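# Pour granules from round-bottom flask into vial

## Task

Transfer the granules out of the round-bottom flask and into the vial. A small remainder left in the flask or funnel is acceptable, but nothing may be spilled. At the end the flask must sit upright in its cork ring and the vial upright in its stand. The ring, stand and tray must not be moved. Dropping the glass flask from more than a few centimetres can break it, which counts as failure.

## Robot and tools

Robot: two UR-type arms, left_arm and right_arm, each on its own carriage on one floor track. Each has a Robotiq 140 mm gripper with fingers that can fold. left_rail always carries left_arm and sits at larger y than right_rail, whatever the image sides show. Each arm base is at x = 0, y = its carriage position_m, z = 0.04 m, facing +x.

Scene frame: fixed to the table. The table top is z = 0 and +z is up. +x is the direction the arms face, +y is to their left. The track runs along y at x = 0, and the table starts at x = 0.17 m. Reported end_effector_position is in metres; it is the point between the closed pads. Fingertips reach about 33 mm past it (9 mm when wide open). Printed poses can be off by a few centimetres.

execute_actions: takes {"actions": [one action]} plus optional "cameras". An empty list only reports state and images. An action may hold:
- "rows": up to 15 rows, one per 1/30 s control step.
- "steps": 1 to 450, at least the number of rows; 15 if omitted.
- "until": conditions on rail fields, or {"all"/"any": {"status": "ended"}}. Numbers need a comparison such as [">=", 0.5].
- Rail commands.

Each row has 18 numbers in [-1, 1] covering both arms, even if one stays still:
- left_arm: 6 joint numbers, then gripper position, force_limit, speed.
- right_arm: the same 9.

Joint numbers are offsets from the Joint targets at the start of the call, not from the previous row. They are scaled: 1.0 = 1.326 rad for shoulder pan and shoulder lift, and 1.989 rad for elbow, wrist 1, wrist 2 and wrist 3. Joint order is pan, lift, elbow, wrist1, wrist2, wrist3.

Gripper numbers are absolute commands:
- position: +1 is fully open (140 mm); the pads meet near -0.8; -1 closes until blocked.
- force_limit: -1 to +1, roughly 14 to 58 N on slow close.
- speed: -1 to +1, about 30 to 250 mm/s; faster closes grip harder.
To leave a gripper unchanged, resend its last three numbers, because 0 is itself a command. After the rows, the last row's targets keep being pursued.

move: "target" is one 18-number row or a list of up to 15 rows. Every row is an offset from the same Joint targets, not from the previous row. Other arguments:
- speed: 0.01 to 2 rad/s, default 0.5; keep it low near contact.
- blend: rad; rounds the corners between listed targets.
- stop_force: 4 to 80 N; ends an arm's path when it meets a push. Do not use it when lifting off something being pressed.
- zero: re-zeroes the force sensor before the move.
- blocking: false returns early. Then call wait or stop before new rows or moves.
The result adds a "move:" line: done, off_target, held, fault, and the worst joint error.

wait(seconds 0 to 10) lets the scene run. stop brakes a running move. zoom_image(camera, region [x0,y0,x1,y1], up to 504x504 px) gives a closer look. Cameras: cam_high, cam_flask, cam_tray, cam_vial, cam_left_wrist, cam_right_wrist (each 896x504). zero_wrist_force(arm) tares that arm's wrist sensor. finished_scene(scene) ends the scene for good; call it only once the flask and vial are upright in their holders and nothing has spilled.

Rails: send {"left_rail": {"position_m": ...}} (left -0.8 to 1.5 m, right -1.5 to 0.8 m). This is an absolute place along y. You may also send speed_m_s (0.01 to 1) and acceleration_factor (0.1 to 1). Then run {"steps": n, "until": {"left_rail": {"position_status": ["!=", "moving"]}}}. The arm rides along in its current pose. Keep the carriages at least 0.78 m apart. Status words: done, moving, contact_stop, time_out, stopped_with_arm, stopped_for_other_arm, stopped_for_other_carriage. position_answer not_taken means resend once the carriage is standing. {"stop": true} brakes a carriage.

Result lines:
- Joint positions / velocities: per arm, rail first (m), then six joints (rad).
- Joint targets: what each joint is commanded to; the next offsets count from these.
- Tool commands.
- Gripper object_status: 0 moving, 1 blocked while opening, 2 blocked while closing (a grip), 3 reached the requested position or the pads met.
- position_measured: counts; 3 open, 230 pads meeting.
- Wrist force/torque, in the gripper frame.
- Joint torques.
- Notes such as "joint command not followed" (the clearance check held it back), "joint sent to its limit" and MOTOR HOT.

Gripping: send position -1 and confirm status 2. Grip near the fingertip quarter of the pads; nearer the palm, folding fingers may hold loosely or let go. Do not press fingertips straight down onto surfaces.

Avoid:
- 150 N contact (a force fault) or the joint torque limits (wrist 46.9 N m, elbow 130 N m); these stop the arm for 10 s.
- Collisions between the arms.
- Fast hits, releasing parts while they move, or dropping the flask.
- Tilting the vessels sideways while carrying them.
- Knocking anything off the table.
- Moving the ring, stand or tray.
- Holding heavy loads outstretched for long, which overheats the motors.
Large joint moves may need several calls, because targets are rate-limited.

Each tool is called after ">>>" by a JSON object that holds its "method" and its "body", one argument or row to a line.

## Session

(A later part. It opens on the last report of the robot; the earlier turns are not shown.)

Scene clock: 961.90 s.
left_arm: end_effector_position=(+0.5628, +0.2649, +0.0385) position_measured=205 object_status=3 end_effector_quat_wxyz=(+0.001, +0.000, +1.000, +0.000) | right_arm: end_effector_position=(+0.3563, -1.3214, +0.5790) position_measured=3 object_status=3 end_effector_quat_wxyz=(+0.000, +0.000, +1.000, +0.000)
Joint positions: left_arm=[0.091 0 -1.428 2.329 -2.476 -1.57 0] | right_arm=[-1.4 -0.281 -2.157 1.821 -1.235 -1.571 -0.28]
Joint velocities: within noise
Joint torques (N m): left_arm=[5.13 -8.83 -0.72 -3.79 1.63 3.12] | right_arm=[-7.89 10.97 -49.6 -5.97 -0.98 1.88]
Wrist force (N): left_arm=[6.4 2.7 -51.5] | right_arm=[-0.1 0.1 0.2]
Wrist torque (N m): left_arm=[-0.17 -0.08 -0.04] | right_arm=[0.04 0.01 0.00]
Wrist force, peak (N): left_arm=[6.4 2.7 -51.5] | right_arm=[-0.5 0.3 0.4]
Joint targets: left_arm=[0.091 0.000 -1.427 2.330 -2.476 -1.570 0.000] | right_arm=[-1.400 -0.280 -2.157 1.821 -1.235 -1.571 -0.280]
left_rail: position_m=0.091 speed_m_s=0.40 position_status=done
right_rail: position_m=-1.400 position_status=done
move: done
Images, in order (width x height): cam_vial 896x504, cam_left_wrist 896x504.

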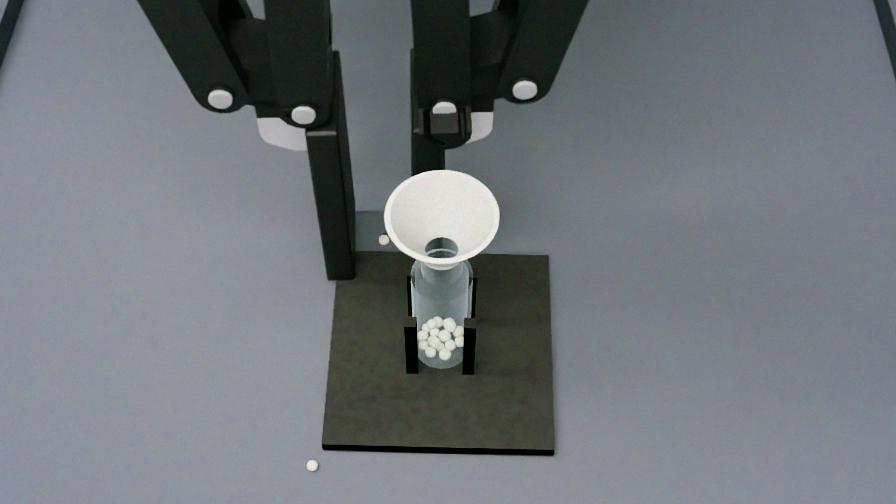

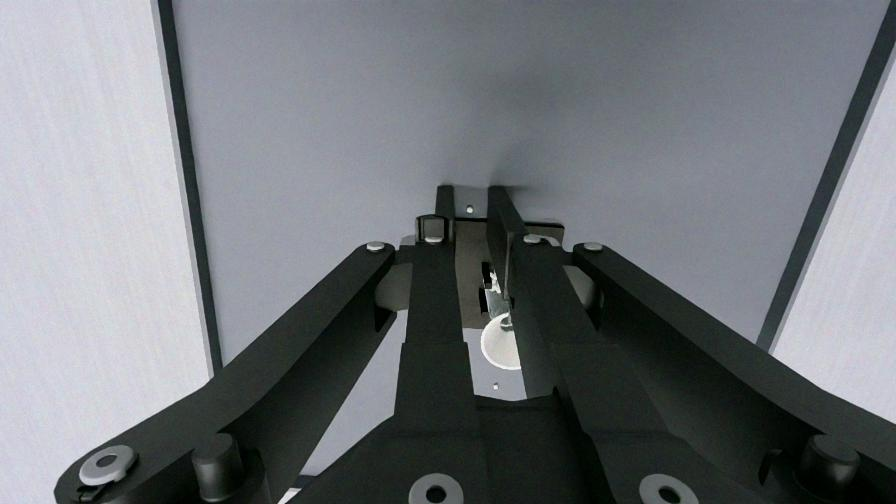

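>>> {"method": "move", "body": {
  "target": [
    [0,-0.0298,-0.0069,0.0278,0,0,-0.6,-0.5,-1,0,0,0,0,0,0,1,1,1],
    [0,-0.0407,0.0019,0.0264,0,0,-0.6,-0.5,-1,0,0,0,0,0,0,1,1,1]
  ],
  "speed": 0.1,
  "cameras": ["cam_vial","cam_left_wrist"]
}}

>>> {"method": "zoom_image", "body": {
  "camera": "cam_vial",
  "region": [290, 150, 490, 260]
}}

>>> {"method": "zoom_image", "body": {
  "camera": "cam_left_wrist",
  "region": [400, 160, 560, 250]
}}

Scene clock: 977.20 s.
left_arm: end_effector_position=(+0.5513, +0.2649, +0.0600) position_measured=205 object_status=3 end_effector_quat_wxyz=(+0.000, +0.000, +1.000, +0.000) | right_arm: end_effector_position=(+0.3563, -1.3214, +0.5790) position_measured=3 object_status=3 end_effector_quat_wxyz=(+0.000, +0.000, +1.000, +0.000)
Joint positions: left_arm=[0.091 0 -1.481 2.333 -2.423 -1.57 0] | right_arm=[-1.4 -0.281 -2.157 1.821 -1.235 -1.571 -0.281]
Joint velocities: within noise
Joint torques (N m): left_arm=[4.51 -61.97 -22.17 -2.77 2.08 3.28] | right_arm=[-7.47 8.52 -49.99 -5.84 -0.62 1.58]
Wrist force (N): left_arm=[-0.8 0.1 -0.1] | right_arm=[-0.2 0.0 0.0]
Wrist torque (N m): left_arm=[0.04 0.13 0.01] | right_arm=[0.01 0.04 0.00]
Wrist force, peak (N): left_arm=[5.3 5.1 -64.2] | right_arm=[-0.5 0.4 0.3]
Joint targets: left_arm=[0.091 0.000 -1.481 2.333 -2.423 -1.570 0.000] | right_arm=[-1.400 -0.280 -2.157 1.821 -1.235 -1.571 -0.280]
left_rail: position_m=0.091 speed_m_s=0.40 position_status=done
right_rail: position_m=-1.400 position_status=done
move: done
Images, in order (width x height): cam_vial 896x504, cam_left_wrist 896x504.

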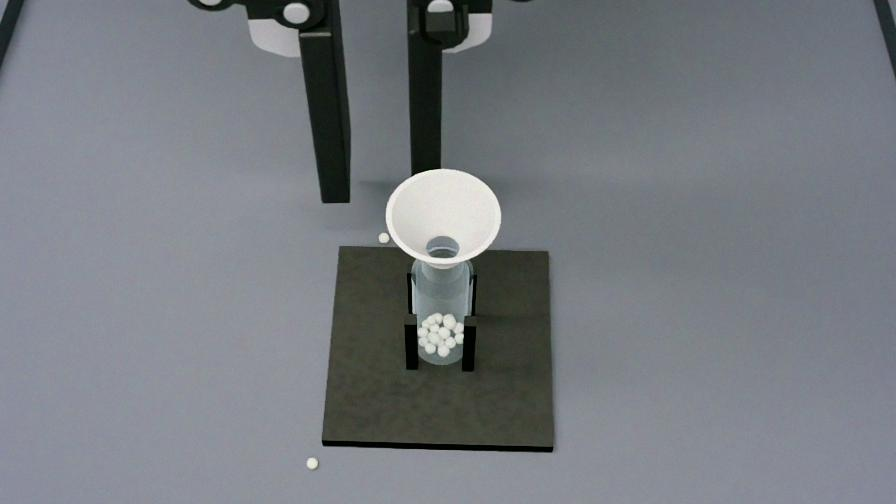

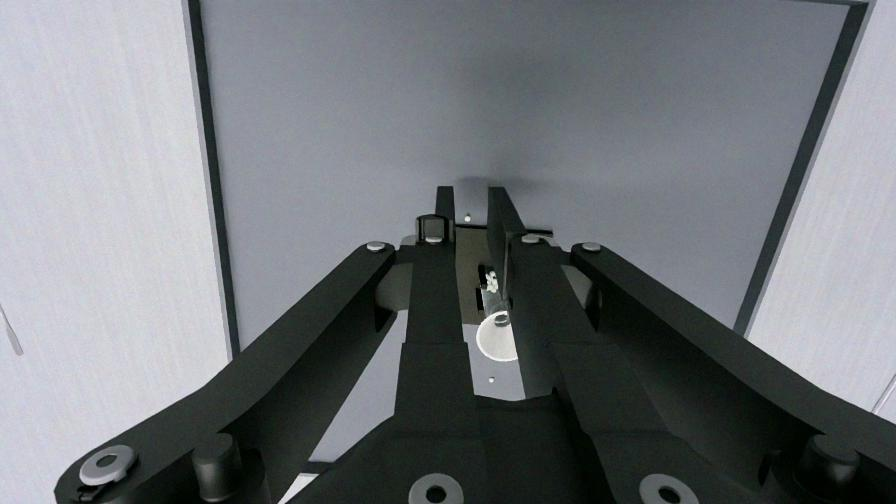

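Scaled by 2.520 from the camera's 896x504 image, which has a finer 1280x720 frame.

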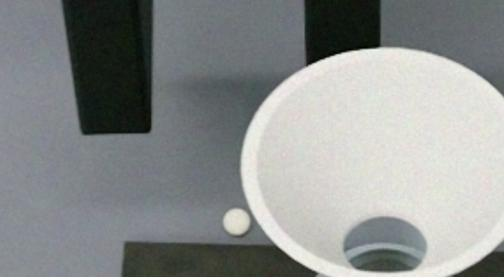

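Scaled by 3.150 from the camera's 896x504 image, which has a finer 1280x720 frame.

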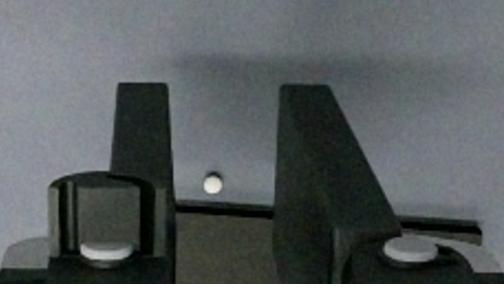

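>>> {"method": "move", "body": {
  "target": [0,0.0215,0.0079,-0.0222,0,0,-0.6,-0.5,-1,0,0,0,0,0,0,1,1,1],
  "speed": 0.06,
  "cameras": ["cam_vial"]
}}

>>> {"method": "zoom_image", "body": {
  "camera": "cam_vial",
  "region": [290, 150, 490, 260]
}}

Scene clock: 986.03 s.
left_arm: end_effector_position=(+0.5491, +0.2649, +0.0422) position_measured=205 object_status=3 end_effector_quat_wxyz=(+0.000, +0.000, +1.000, +0.000) | right_arm: end_effector_position=(+0.3563, -1.3214, +0.5790) position_measured=3 object_status=3 end_effector_quat_wxyz=(+0.000, +0.000, +1.000, +0.000)
Joint positions: left_arm=[0.091 0 -1.453 2.349 -2.467 -1.57 0] | right_arm=[-1.4 -0.281 -2.157 1.821 -1.235 -1.571 -0.28]
Joint velocities: within noise
Joint torques (N m): left_arm=[5.45 -35.26 -20.52 -7.4 1.94 3.2] | right_arm=[-4.92 11.15 -49.06 -5.79 -0.85 1.67]
Wrist force (N): left_arm=[-0.7 0.5 0.1] | right_arm=[-0.4 0.0 0.2]
Wrist torque (N m): left_arm=[0.12 0.14 0.01] | right_arm=[0.00 0.08 0.00]
Wrist force, peak (N): left_arm=[-1.2 0.3 0.4] | right_arm=[-0.4 0.3 0.3]
Joint targets: left_arm=[0.091 0.000 -1.453 2.349 -2.467 -1.570 0.000] | right_arm=[-1.400 -0.280 -2.157 1.821 -1.235 -1.571 -0.280]
left_rail: position_m=0.091 speed_m_s=0.40 position_status=done
right_rail: position_m=-1.400 position_status=done
move: done
Images, in order (width x height): cam_vial 896x504.

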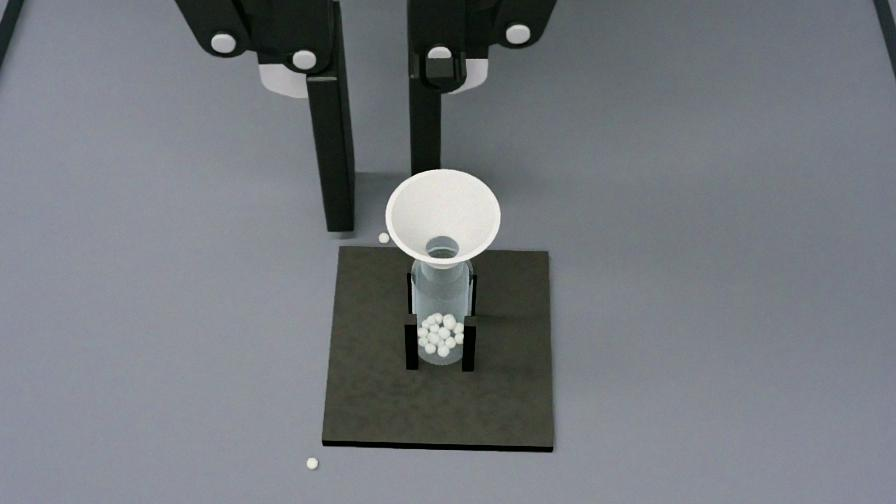

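Scaled by 2.520 from the camera's 896x504 image, which has a finer 1280x720 frame.

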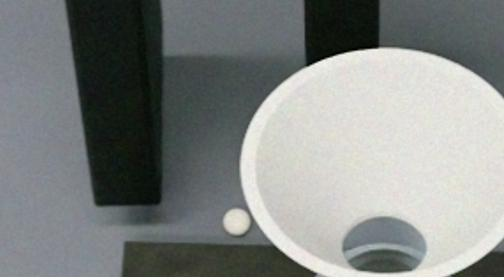

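>>> {"method": "move", "body": {
  "target": [0,0.0102,0.0007,-0.0075,0,0,-0.6,-0.5,-1,0,0,0,0,0,0,1,1,1],
  "speed": 0.04,
  "cameras": ["cam_vial","cam_left_wrist"]
}}

>>> {"method": "zoom_image", "body": {
  "camera": "cam_vial",
  "region": [290, 150, 490, 260]
}}

>>> {"method": "zoom_image", "body": {
  "camera": "cam_left_wrist",
  "region": [400, 160, 560, 250]
}}

Scene clock: 993.87 s.
left_arm: end_effector_position=(+0.5505, +0.2649, +0.0359) position_measured=205 object_status=3 end_effector_quat_wxyz=(+0.000, +0.000, +1.000, +0.000) | right_arm: end_effector_position=(+0.3563, -1.3214, +0.5790) position_measured=3 object_status=3 end_effector_quat_wxyz=(+0.000, +0.000, +1.000, +0.000)
Joint positions: left_arm=[0.091 0 -1.439 2.35 -2.482 -1.57 0] | right_arm=[-1.4 -0.28 -2.157 1.821 -1.235 -1.571 -0.281]
Joint velocities: within noise
Joint torques (N m): left_arm=[5.1 -31.45 -19.31 -7.2 2.3 3.06] | right_arm=[-8.52 11.56 -48.33 -5.72 -0.8 1.39]
Wrist force (N): left_arm=[-0.8 0.6 0.5] | right_arm=[-0.4 0.0 -0.1]
Wrist torque (N m): left_arm=[0.13 0.17 0.01] | right_arm=[0.01 0.08 0.00]
Wrist force, peak (N): left_arm=[-1.0 0.9 0.1] | right_arm=[-0.4 0.5 0.4]
Joint targets: left_arm=[0.091 0.000 -1.439 2.351 -2.482 -1.570 0.000] | right_arm=[-1.400 -0.280 -2.157 1.821 -1.235 -1.571 -0.280]
left_rail: position_m=0.091 speed_m_s=0.40 position_status=done
right_rail: position_m=-1.400 position_status=done
move: done
Images, in order (width x height): cam_vial 896x504, cam_left_wrist 896x504.

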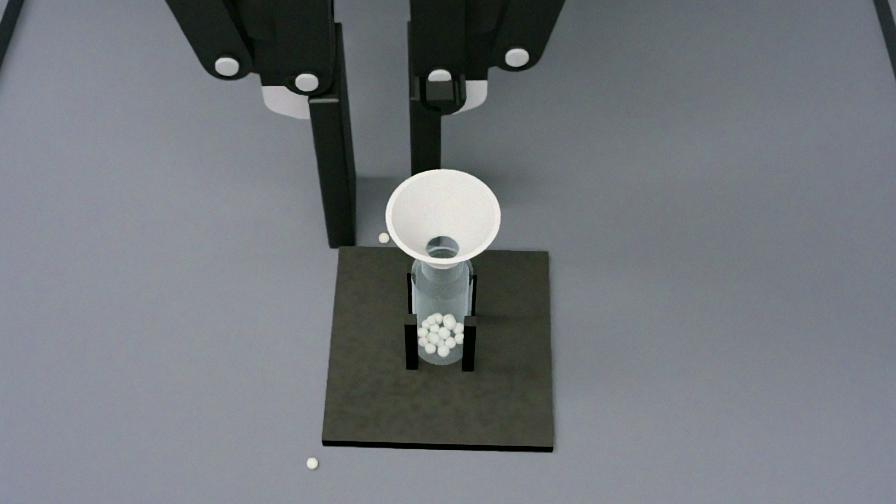

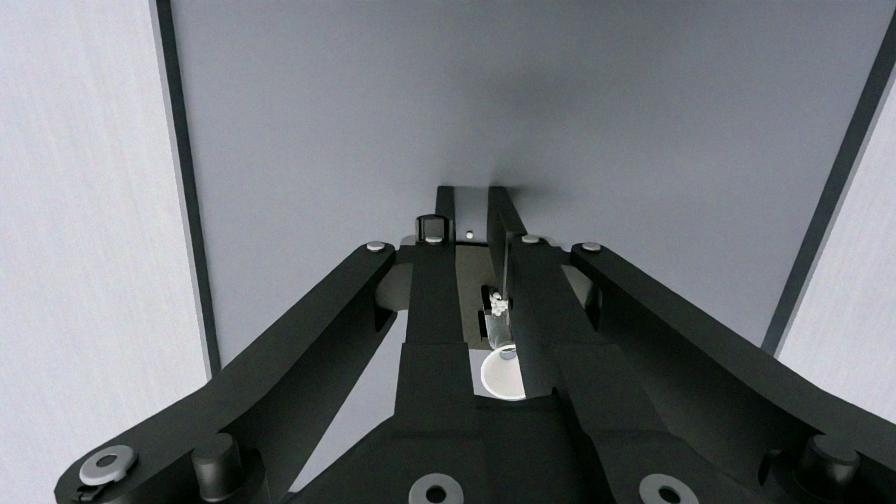

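Scaled by 2.520 from the camera's 896x504 image, which has a finer 1280x720 frame.

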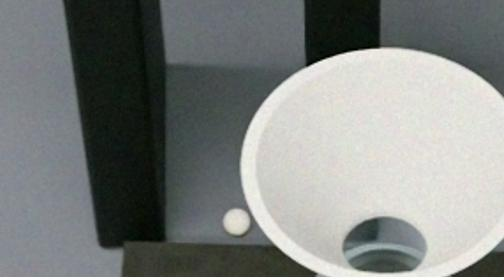

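Scaled by 3.150 from the camera's 896x504 image, which has a finer 1280x720 frame.

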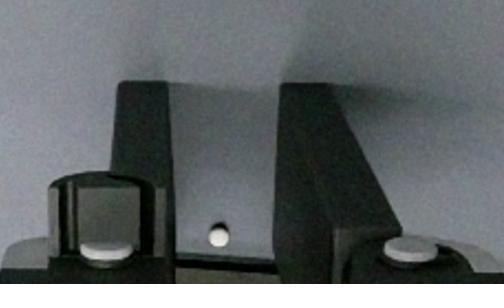

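>>> {"method": "execute_actions", "body": {
  "actions": [
    {"rows":[[0,0,0,0,0,0,-1,-0.5,-1,0,0,0,0,0,0,1,1,1]],"steps":75}
  ],
  "cameras": ["cam_vial","cam_left_wrist"]
}}

>>> {"method": "zoom_image", "body": {
  "camera": "cam_vial",
  "region": [290, 150, 490, 260]
}}

Scene clock: 1001.40 s.
left_arm: end_effector_position=(+0.5505, +0.2649, +0.0357) position_measured=231 object_status=3 end_effector_quat_wxyz=(+0.000, +0.000, +1.000, +0.000) | right_arm: end_effector_position=(+0.3563, -1.3214, +0.5790) position_measured=3 object_status=3 end_effector_quat_wxyz=(+0.000, +0.000, +1.000, +0.000)
Joint positions: left_arm=[0.091 0 -1.439 2.351 -2.482 -1.57 0] | right_arm=[-1.4 -0.281 -2.157 1.821 -1.235 -1.571 -0.28]
Joint velocities: within noise
Joint torques (N m): left_arm=[5.58 -46.69 -29.37 -3.77 1.96 3.03] | right_arm=[-7.06 8.51 -49.11 -5.84 -0.66 1.59]
Wrist force (N): left_arm=[-0.8 0.3 0.4] | right_arm=[0.0 0.1 0.0]
Wrist torque (N m): left_arm=[0.07 0.16 0.01] | right_arm=[0.04 -0.01 0.00]
Wrist force, peak (N): left_arm=[-0.7 1.3 -8.8] | right_arm=[-0.5 0.6 0.1]
Joint targets: left_arm=[0.091 0.000 -1.439 2.351 -2.482 -1.570 0.000] | right_arm=[-1.400 -0.280 -2.157 1.821 -1.235 -1.571 -0.280]
left_rail: position_m=0.091 speed_m_s=0.40 position_status=done
right_rail: position_m=-1.400 position_status=done
Images, in order (width x height): cam_vial 896x504, cam_left_wrist 896x504.

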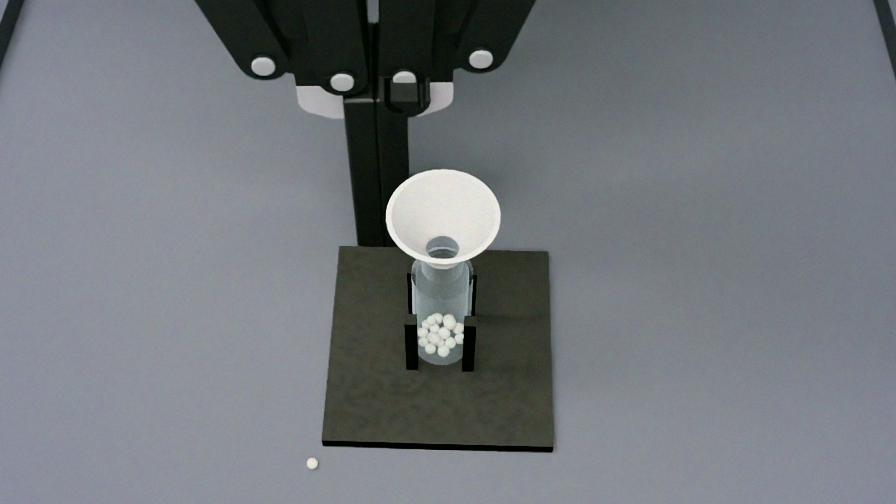

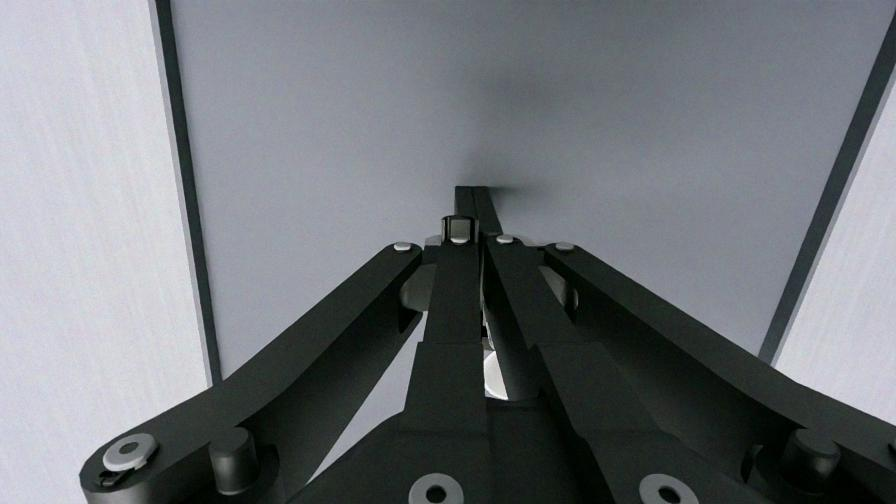

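Scaled by 2.520 from the camera's 896x504 image, which has a finer 1280x720 frame.

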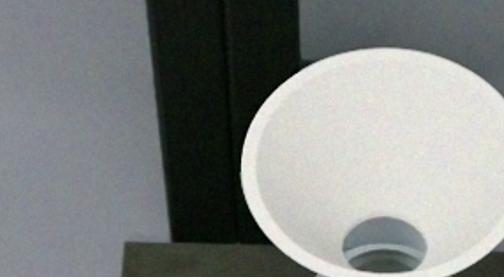

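>>> {"method": "move", "body": {
  "target": [
    [0,-0.0317,-0.0086,0.0297,0,0,-1,-0.5,-1,0,0,0,0,0,0,1,1,1],
    [0,-0.2143,0.0711,-0.0598,0,0,-1,-0.5,-1,0,0,0,0,0,0,1,1,1]
  ],
  "speed": [0.1,0.4],
  "blend": 0.01,
  "cameras": ["cam_vial","cam_left_wrist"]
}}

>>> {"method": "execute_actions", "body": {
  "actions": [
    {"left_rail":{"position_m":0.1055,"speed_m_s":0.1},"steps":90,"until":{"left_rail":{"position_status":["!=","moving"]}}}
  ],
  "cameras": ["cam_left_wrist"]
}}

Scene clock: 1010.67 s.
left_arm: end_effector_position=(+0.5218, +0.2649, +0.1308) position_measured=231 object_status=3 end_effector_quat_wxyz=(+0.130, +0.000, +0.991, +0.000) | right_arm: end_effector_position=(+0.3563, -1.3214, +0.5790) position_measured=3 object_status=3 end_effector_quat_wxyz=(+0.000, +0.000, +1.000, +0.000)
Joint positions: left_arm=[0.091 0 -1.723 2.492 -2.601 -1.57 0] | right_arm=[-1.4 -0.281 -2.157 1.821 -1.235 -1.571 -0.28]
Joint velocities: within noise
Joint torques (N m): left_arm=[5.18 -37.59 -25.23 -8.68 2.01 2.98] | right_arm=[-7.86 10.81 -48.45 -5.88 -0.6 1.09]
Wrist force (N): left_arm=[-0.4 0.1 -0.1] | right_arm=[0.0 0.2 0.0]
Wrist torque (N m): left_arm=[-0.03 0.05 -0.04] | right_arm=[0.04 -0.02 0.00]
Wrist force, peak (N): left_arm=[-2.6 0.3 0.5] | right_arm=[-0.3 0.6 0.3]
Joint targets: left_arm=[0.091 0.000 -1.723 2.492 -2.601 -1.570 0.000] | right_arm=[-1.400 -0.280 -2.157 1.821 -1.235 -1.571 -0.280]
left_rail: position_m=0.091 speed_m_s=0.40 position_status=done
right_rail: position_m=-1.400 position_status=done
move: done
Images, in order (width x height): cam_vial 896x504, cam_left_wrist 896x504.

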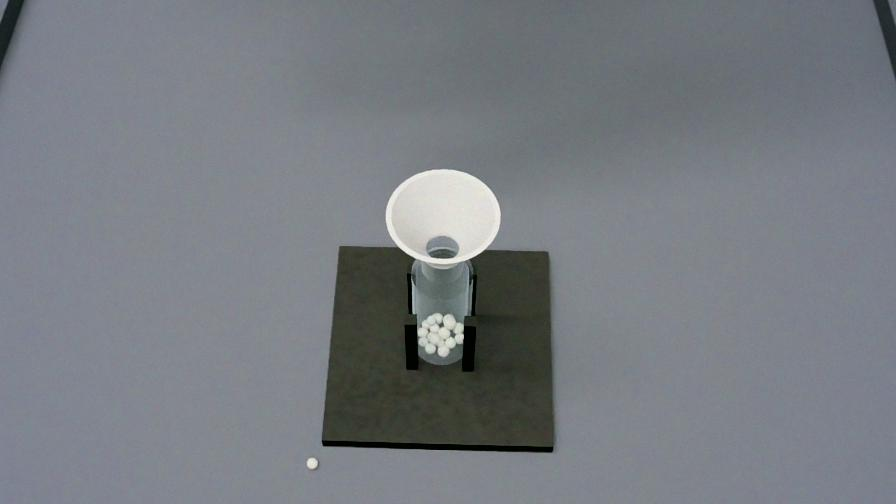

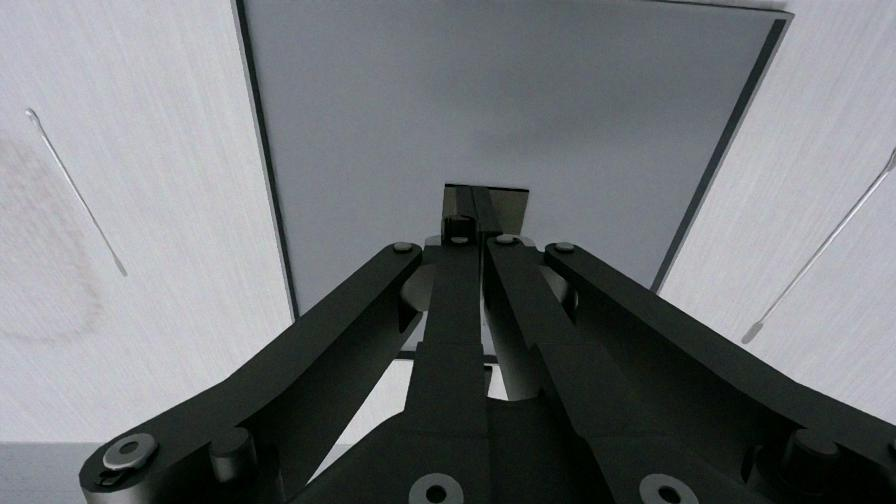

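Scene clock: 1011.33 s.
left_arm: end_effector_position=(+0.5218, +0.2797, +0.1309) position_measured=231 object_status=3 end_effector_quat_wxyz=(+0.130, +0.000, +0.991, +0.000) | right_arm: end_effector_position=(+0.3563, -1.3214, +0.5790) position_measured=3 object_status=3 end_effector_quat_wxyz=(+0.000, +0.000, +1.000, +0.000)
Joint positions: left_arm=[0.105 0 -1.723 2.492 -2.601 -1.57 0] | right_arm=[-1.4 -0.281 -2.157 1.821 -1.235 -1.571 -0.281]
Joint velocities: within noise
Joint torques (N m): left_arm=[3.72 -38.85 -25.4 -7.44 2.06 3.14] | right_arm=[-5.9 10.54 -50.26 -5.89 -0.86 1.95]
Wrist force (N): left_arm=[-0.6 0.0 0.3] | right_arm=[-0.1 0.2 0.1]
Wrist torque (N m): left_arm=[-0.04 0.09 -0.04] | right_arm=[0.06 0.01 0.00]
Wrist force, peak (N): left_arm=[-0.4 1.0 -0.1] | right_arm=[-0.3 0.4 0.3]
Joint targets: left_arm=[0.106 0.000 -1.723 2.492 -2.601 -1.570 0.000] | right_arm=[-1.400 -0.280 -2.157 1.821 -1.235 -1.571 -0.280]
Tool commands: left_gripper/position=-1.0 left_gripper/force_limit=-0.5 left_gripper/speed=-1.0 right_gripper/position=+1.0 right_gripper/force_limit=+1.0 right_gripper/speed=+1.0
left_rail: position_m=0.105 position_m_goal=0.106 speed_m_s=0.10 position_status=done
right_rail: position_m=-1.400 position_status=done
Images, in order (width x height): cam_left_wrist 896x504.

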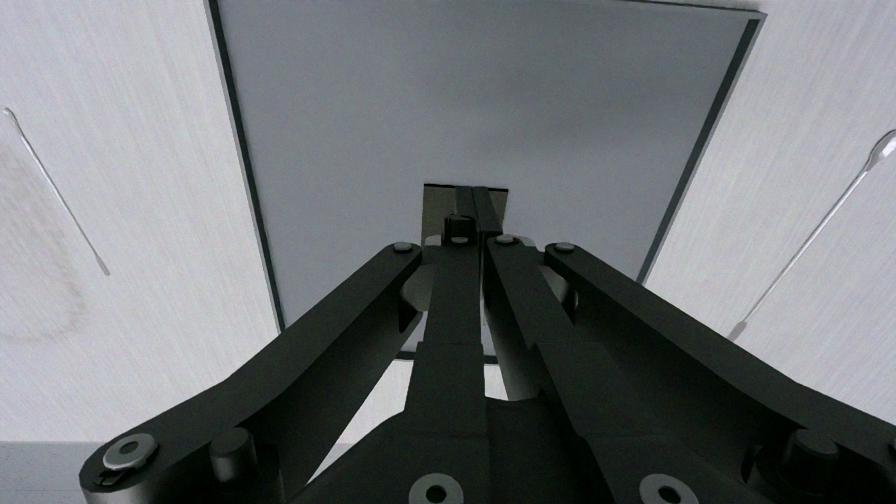

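>>> {"method": "move", "body": {
  "target": [
    [0,0.0873,-0.0499,-0.0083,0,0,-1,-0.5,-1,0,0,0,0,0,0,1,1,1],
    [0,0.1194,-0.0452,-0.0344,0,0,-1,-0.5,-1,0,0,0,0,0,0,1,1,1]
  ],
  "speed": [0.15,0.08],
  "blend": 0.01,
  "cameras": ["cam_vial","cam_tray"]
}}

Scene clock: 1020.13 s.
left_arm: end_effector_position=(+0.5903, +0.2797, +0.1110) position_measured=231 object_status=3 end_effector_quat_wxyz=(+0.130, +0.000, +0.991, +0.000) | right_arm: end_effector_position=(+0.3563, -1.3214, +0.5790) position_measured=3 object_status=3 end_effector_quat_wxyz=(+0.000, +0.000, +1.000, +0.000)
Joint positions: left_arm=[0.106 0 -1.565 2.402 -2.669 -1.57 0] | right_arm=[-1.4 -0.281 -2.157 1.821 -1.235 -1.571 -0.28]
Joint velocities: within noise
Joint torques (N m): left_arm=[4.84 -27.94 -22.16 -7.8 2.02 3.17] | right_arm=[-9.69 11.63 -48.51 -5.9 -0.62 1.59]
Wrist force (N): left_arm=[-0.4 0.6 0.1] | right_arm=[-0.3 0.2 0.1]
Wrist torque (N m): left_arm=[0.10 0.05 -0.04] | right_arm=[0.06 0.05 0.00]
Wrist force, peak (N): left_arm=[-1.0 0.6 0.3] | right_arm=[-0.3 0.6 -0.3]
Joint targets: left_arm=[0.106 0.000 -1.565 2.402 -2.670 -1.570 0.000] | right_arm=[-1.400 -0.280 -2.157 1.821 -1.235 -1.571 -0.280]
left_rail: position_m=0.106 speed_m_s=0.10 position_status=done
right_rail: position_m=-1.400 position_status=done
move: done
Images, in order (width x height): cam_tray 896x504, cam_vial 896x504.

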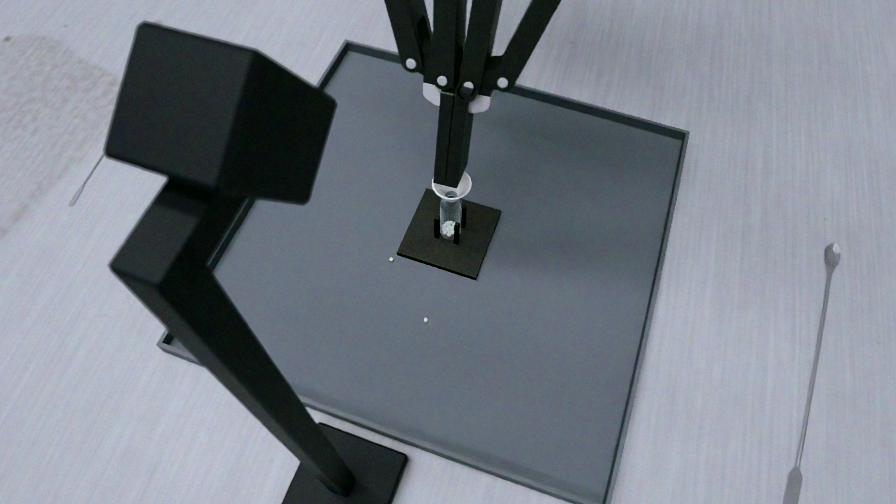

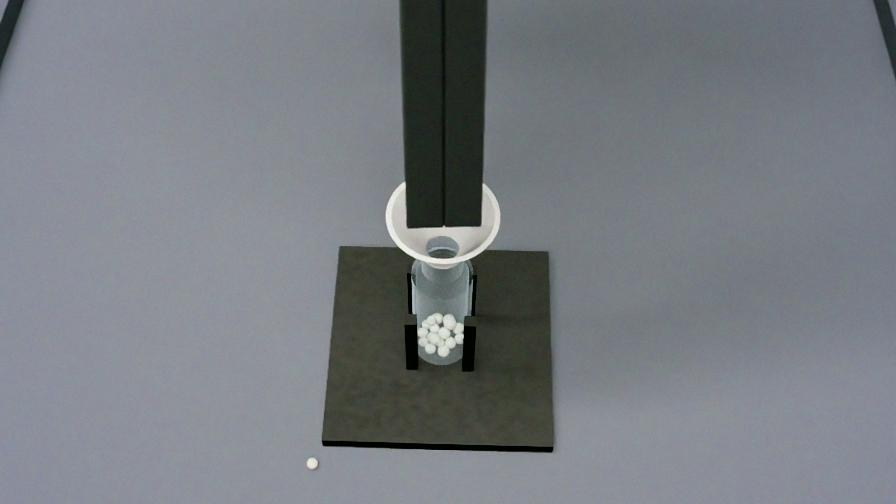

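>>> {"method": "execute_actions", "body": {
  "actions": [
    {"rows":[[0,0,0,0,0,0,-0.5,-0.5,-1,0,0,0,0,0,0,1,1,1]],"steps":60}
  ],
  "cameras": ["cam_vial"]
}}

>>> {"method": "zoom_image", "body": {
  "camera": "cam_vial",
  "region": [370, 150, 520, 390]
}}

Scene clock: 1027.37 s.
left_arm: end_effector_position=(+0.5903, +0.2797, +0.1109) position_measured=192 object_status=3 end_effector_quat_wxyz=(+0.130, +0.000, +0.991, +0.000) | right_arm: end_effector_position=(+0.3563, -1.3214, +0.5790) position_measured=3 object_status=3 end_effector_quat_wxyz=(+0.000, +0.000, +1.000, +0.000)
Joint positions: left_arm=[0.106 0 -1.565 2.402 -2.67 -1.57 0] | right_arm=[-1.4 -0.281 -2.157 1.821 -1.235 -1.571 -0.28]
Joint velocities: within noise
Joint torques (N m): left_arm=[4.75 -27.91 -36.69 -5.96 1.69 2.95] | right_arm=[-9.39 13.7 -48.94 -5.36 -0.63 1.72]
Wrist force (N): left_arm=[-0.5 0.7 0.2] | right_arm=[-0.2 0.0 0.1]
Wrist torque (N m): left_arm=[0.13 0.07 -0.04] | right_arm=[0.02 0.04 0.00]
Wrist force, peak (N): left_arm=[-0.9 1.0 0.1] | right_arm=[-0.1 0.1 0.7]
Joint targets: left_arm=[0.106 0.000 -1.565 2.402 -2.670 -1.570 0.000] | right_arm=[-1.400 -0.280 -2.157 1.821 -1.235 -1.571 -0.280]
left_rail: position_m=0.106 speed_m_s=0.10 position_status=done
right_rail: position_m=-1.400 position_status=done
Images, in order (width x height): cam_vial 896x504.

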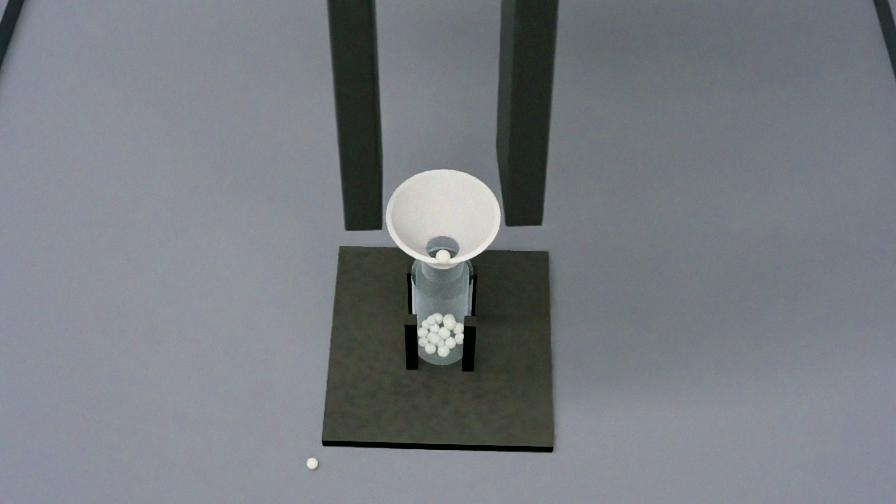

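Scaled by 2.100 from the camera's 896x504 image, which has a finer 1280x720 frame.

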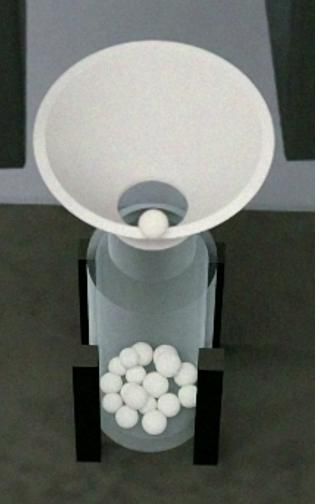

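>>> {"method": "move", "body": {
  "target": [
    [0,-0.0321,-0.0047,0.0261,0,0,-0.5,-0.5,-1,0,0,0,0,0,0,1,1,1],
    [0,-0.1194,0.0452,0.0344,0,0,-0.5,-0.5,-1,0,0,0,0,0,0,1,1,1]
  ],
  "speed": 0.25,
  "blend": 0.01,
  "cameras": []
}}

>>> {"method": "execute_actions", "body": {
  "actions": [
    {"rows":[[0,0,0,0,0,0,-0.6,-0.5,-1,0,0,0,0,0,0,1,1,1]],"left_rail":{"position_m":0.070,"speed_m_s":0.1},"steps":90,"until":{"left_rail":{"position_status":["!=","moving"]}}}
  ],
  "cameras": ["cam_left_wrist","cam_vial"]
}}

>>> {"method": "move", "body": {
  "target": [0,0.2090,-0.1076,0.0121,0,0,-0.6,-0.5,-1,0,0,0,0,0,0,1,1,1],
  "speed": 0.2,
  "cameras": ["cam_vial","cam_left_wrist"]
}}

Scene clock: 1060.50 s.
left_arm: end_effector_position=(+0.5220, +0.2797, +0.1310) position_measured=192 object_status=3 end_effector_quat_wxyz=(+0.130, +0.000, +0.991, +0.000) | right_arm: end_effector_position=(+0.3563, -1.3214, +0.5790) position_measured=3 object_status=3 end_effector_quat_wxyz=(+0.000, +0.000, +1.000, +0.000)
Joint positions: left_arm=[0.106 0 -1.723 2.492 -2.601 -1.57 0] | right_arm=[-1.4 -0.281 -2.157 1.821 -1.235 -1.571 -0.28]
Joint velocities: within noise
Joint torques (N m): left_arm=[3.24 -39.5 -22.81 -3.08 1.7 3.09] | right_arm=[-8.97 11.54 -49.27 -5.66 -0.6 1.39]
Wrist force (N): left_arm=[0.1 0.0 0.0] | right_arm=[-0.1 0.4 0.0]
Wrist torque (N m): left_arm=[-0.06 -0.06 -0.04] | right_arm=[0.10 0.01 0.00]
Wrist force, peak (N): left_arm=[-2.2 0.7 -0.9] | right_arm=[-0.2 0.4 0.5]
Joint targets: left_arm=[0.106 0.000 -1.723 2.492 -2.601 -1.570 0.000] | right_arm=[-1.400 -0.280 -2.157 1.821 -1.235 -1.571 -0.280]
left_rail: position_m=0.106 speed_m_s=0.10 position_status=done
right_rail: position_m=-1.400 position_status=done
move: done
No camera images: "cameras" was empty.

Scene clock: 1061.43 s.
left_arm: end_effector_position=(+0.5218, +0.2443, +0.1309) position_measured=205 object_status=3 end_effector_quat_wxyz=(+0.130, +0.000, +0.991, +0.000) | right_arm: end_effector_position=(+0.3563, -1.3214, +0.5790) position_measured=3 object_status=3 end_effector_quat_wxyz=(+0.000, +0.000, +1.000, +0.000)
Joint positions: left_arm=[0.07 0 -1.723 2.492 -2.601 -1.57 0] | right_arm=[-1.4 -0.281 -2.157 1.821 -1.235 -1.571 -0.281]
Joint velocities: within noise
Joint torques (N m): left_arm=[3.72 -37.32 -26.14 -4.15 1.73 2.89] | right_arm=[-7.18 10.9 -48.9 -5.56 -0.59 1.57]
Wrist force (N): left_arm=[-0.5 0.3 -0.1] | right_arm=[0.0 0.3 -0.1]
Wrist torque (N m): left_arm=[0.02 0.06 -0.03] | right_arm=[0.07 -0.01 0.00]
Wrist force, peak (N): left_arm=[-0.5 1.3 0.0] | right_arm=[0.0 0.7 -0.1]
Joint targets: left_arm=[0.070 0.000 -1.723 2.492 -2.601 -1.570 0.000] | right_arm=[-1.400 -0.280 -2.157 1.821 -1.235 -1.571 -0.280]
left_rail: position_m=0.070 speed_m_s=0.10 position_status=done
right_rail: position_m=-1.400 position_status=done
Images, in order (width x height): cam_vial 896x504, cam_left_wrist 896x504.

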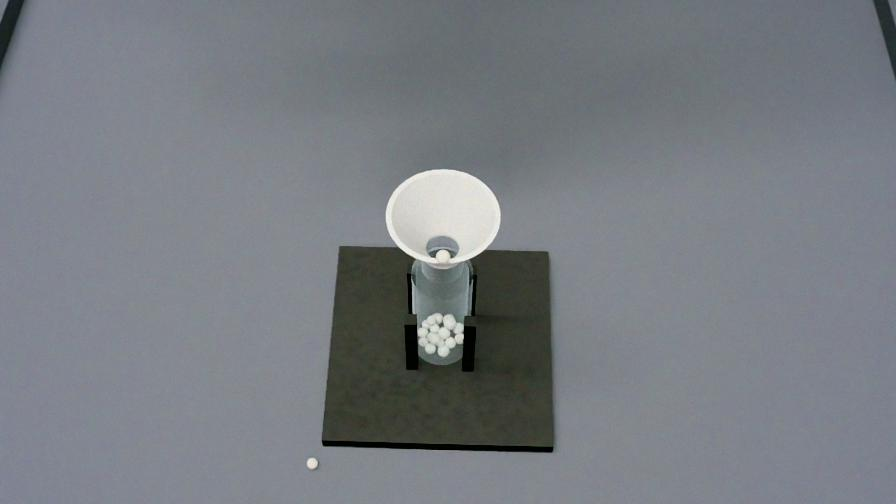

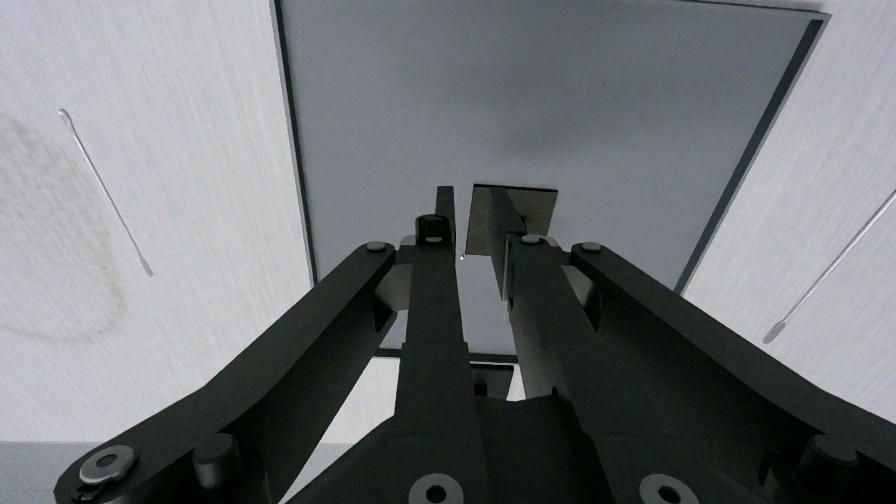

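Scene clock: 1063.40 s.
left_arm: end_effector_position=(+0.6382, +0.2442, +0.0916) position_measured=205 object_status=3 end_effector_quat_wxyz=(+0.087, +0.000, +0.996, +0.000) | right_arm: end_effector_position=(+0.3563, -1.3214, +0.5790) position_measured=3 object_status=3 end_effector_quat_wxyz=(+0.000, +0.000, +1.000, +0.000)
Joint positions: left_arm=[0.07 0 -1.446 2.278 -2.577 -1.57 0] | right_arm=[-1.4 -0.28 -2.157 1.821 -1.235 -1.571 -0.281]
Joint velocities: within noise
Joint torques (N m): left_arm=[3.21 -38.59 -46.09 -3.12 1.76 3.07] | right_arm=[-7.55 11.45 -48.04 -5.64 -0.53 1.74]
Wrist force (N): left_arm=[-0.7 0.2 -0.1] | right_arm=[0.0 0.0 0.1]
Wrist torque (N m): left_arm=[0.03 0.10 0.02] | right_arm=[0.01 -0.01 0.00]
Wrist force, peak (N): left_arm=[-1.3 0.4 0.7] | right_arm=[-0.6 0.2 0.2]
Joint targets: left_arm=[0.070 0.000 -1.446 2.278 -2.577 -1.570 0.000] | right_arm=[-1.400 -0.280 -2.157 1.821 -1.235 -1.571 -0.280]
left_rail: position_m=0.070 speed_m_s=0.10 position_status=done
right_rail: position_m=-1.400 position_status=done
move: done
Images, in order (width x height): cam_vial 896x504, cam_left_wrist 896x504.

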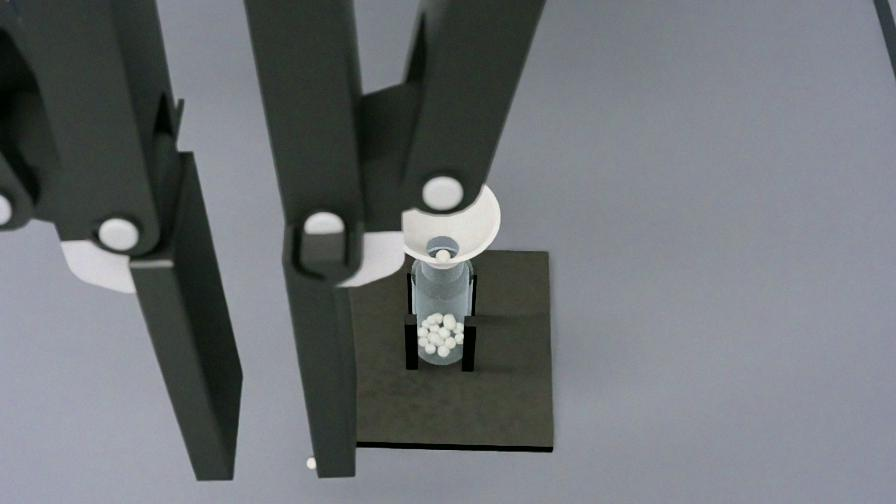

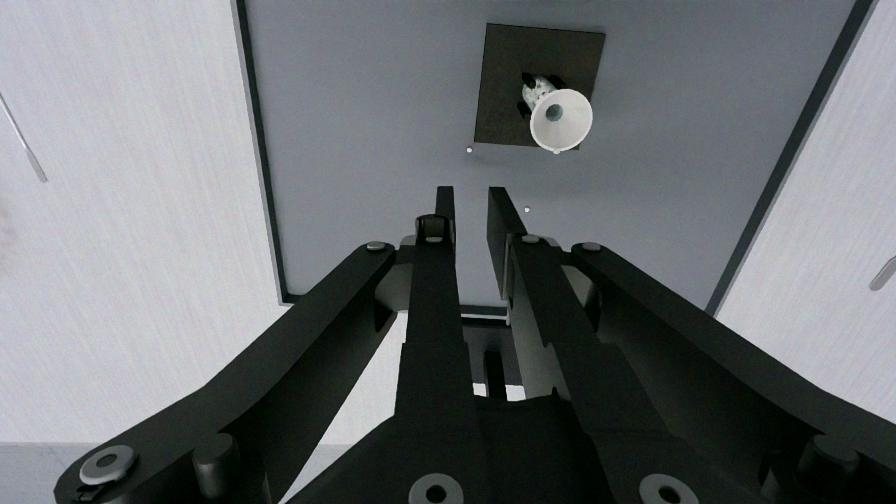

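>>> {"method": "zoom_image", "body": {
  "camera": "cam_left_wrist",
  "region": [500, 60, 620, 180]
}}

>>> {"method": "zoom_image", "body": {
  "camera": "cam_vial",
  "region": [380, 160, 520, 300]
}}

>>> {"method": "zoom_image", "body": {
  "camera": "cam_left_wrist",
  "region": [420, 120, 560, 240]
}}

Scaled by 4.200 from the camera's 896x504 image, which has a finer 1280x720 frame.

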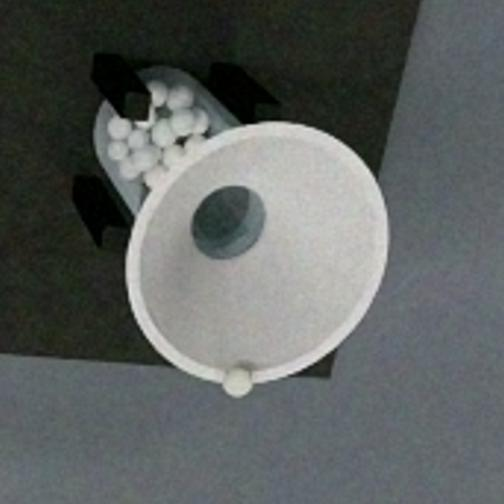

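Scaled by 3.600 from the camera's 896x504 image, which has a finer 1280x720 frame.

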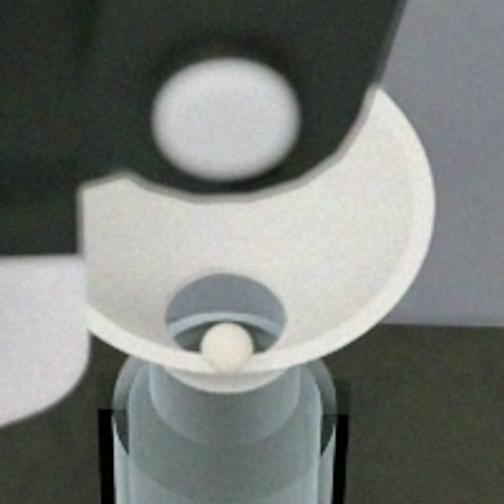

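Scaled by 3.600 from the camera's 896x504 image, which has a finer 1280x720 frame.

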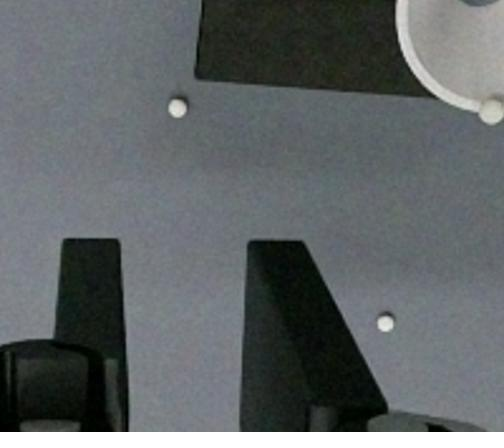

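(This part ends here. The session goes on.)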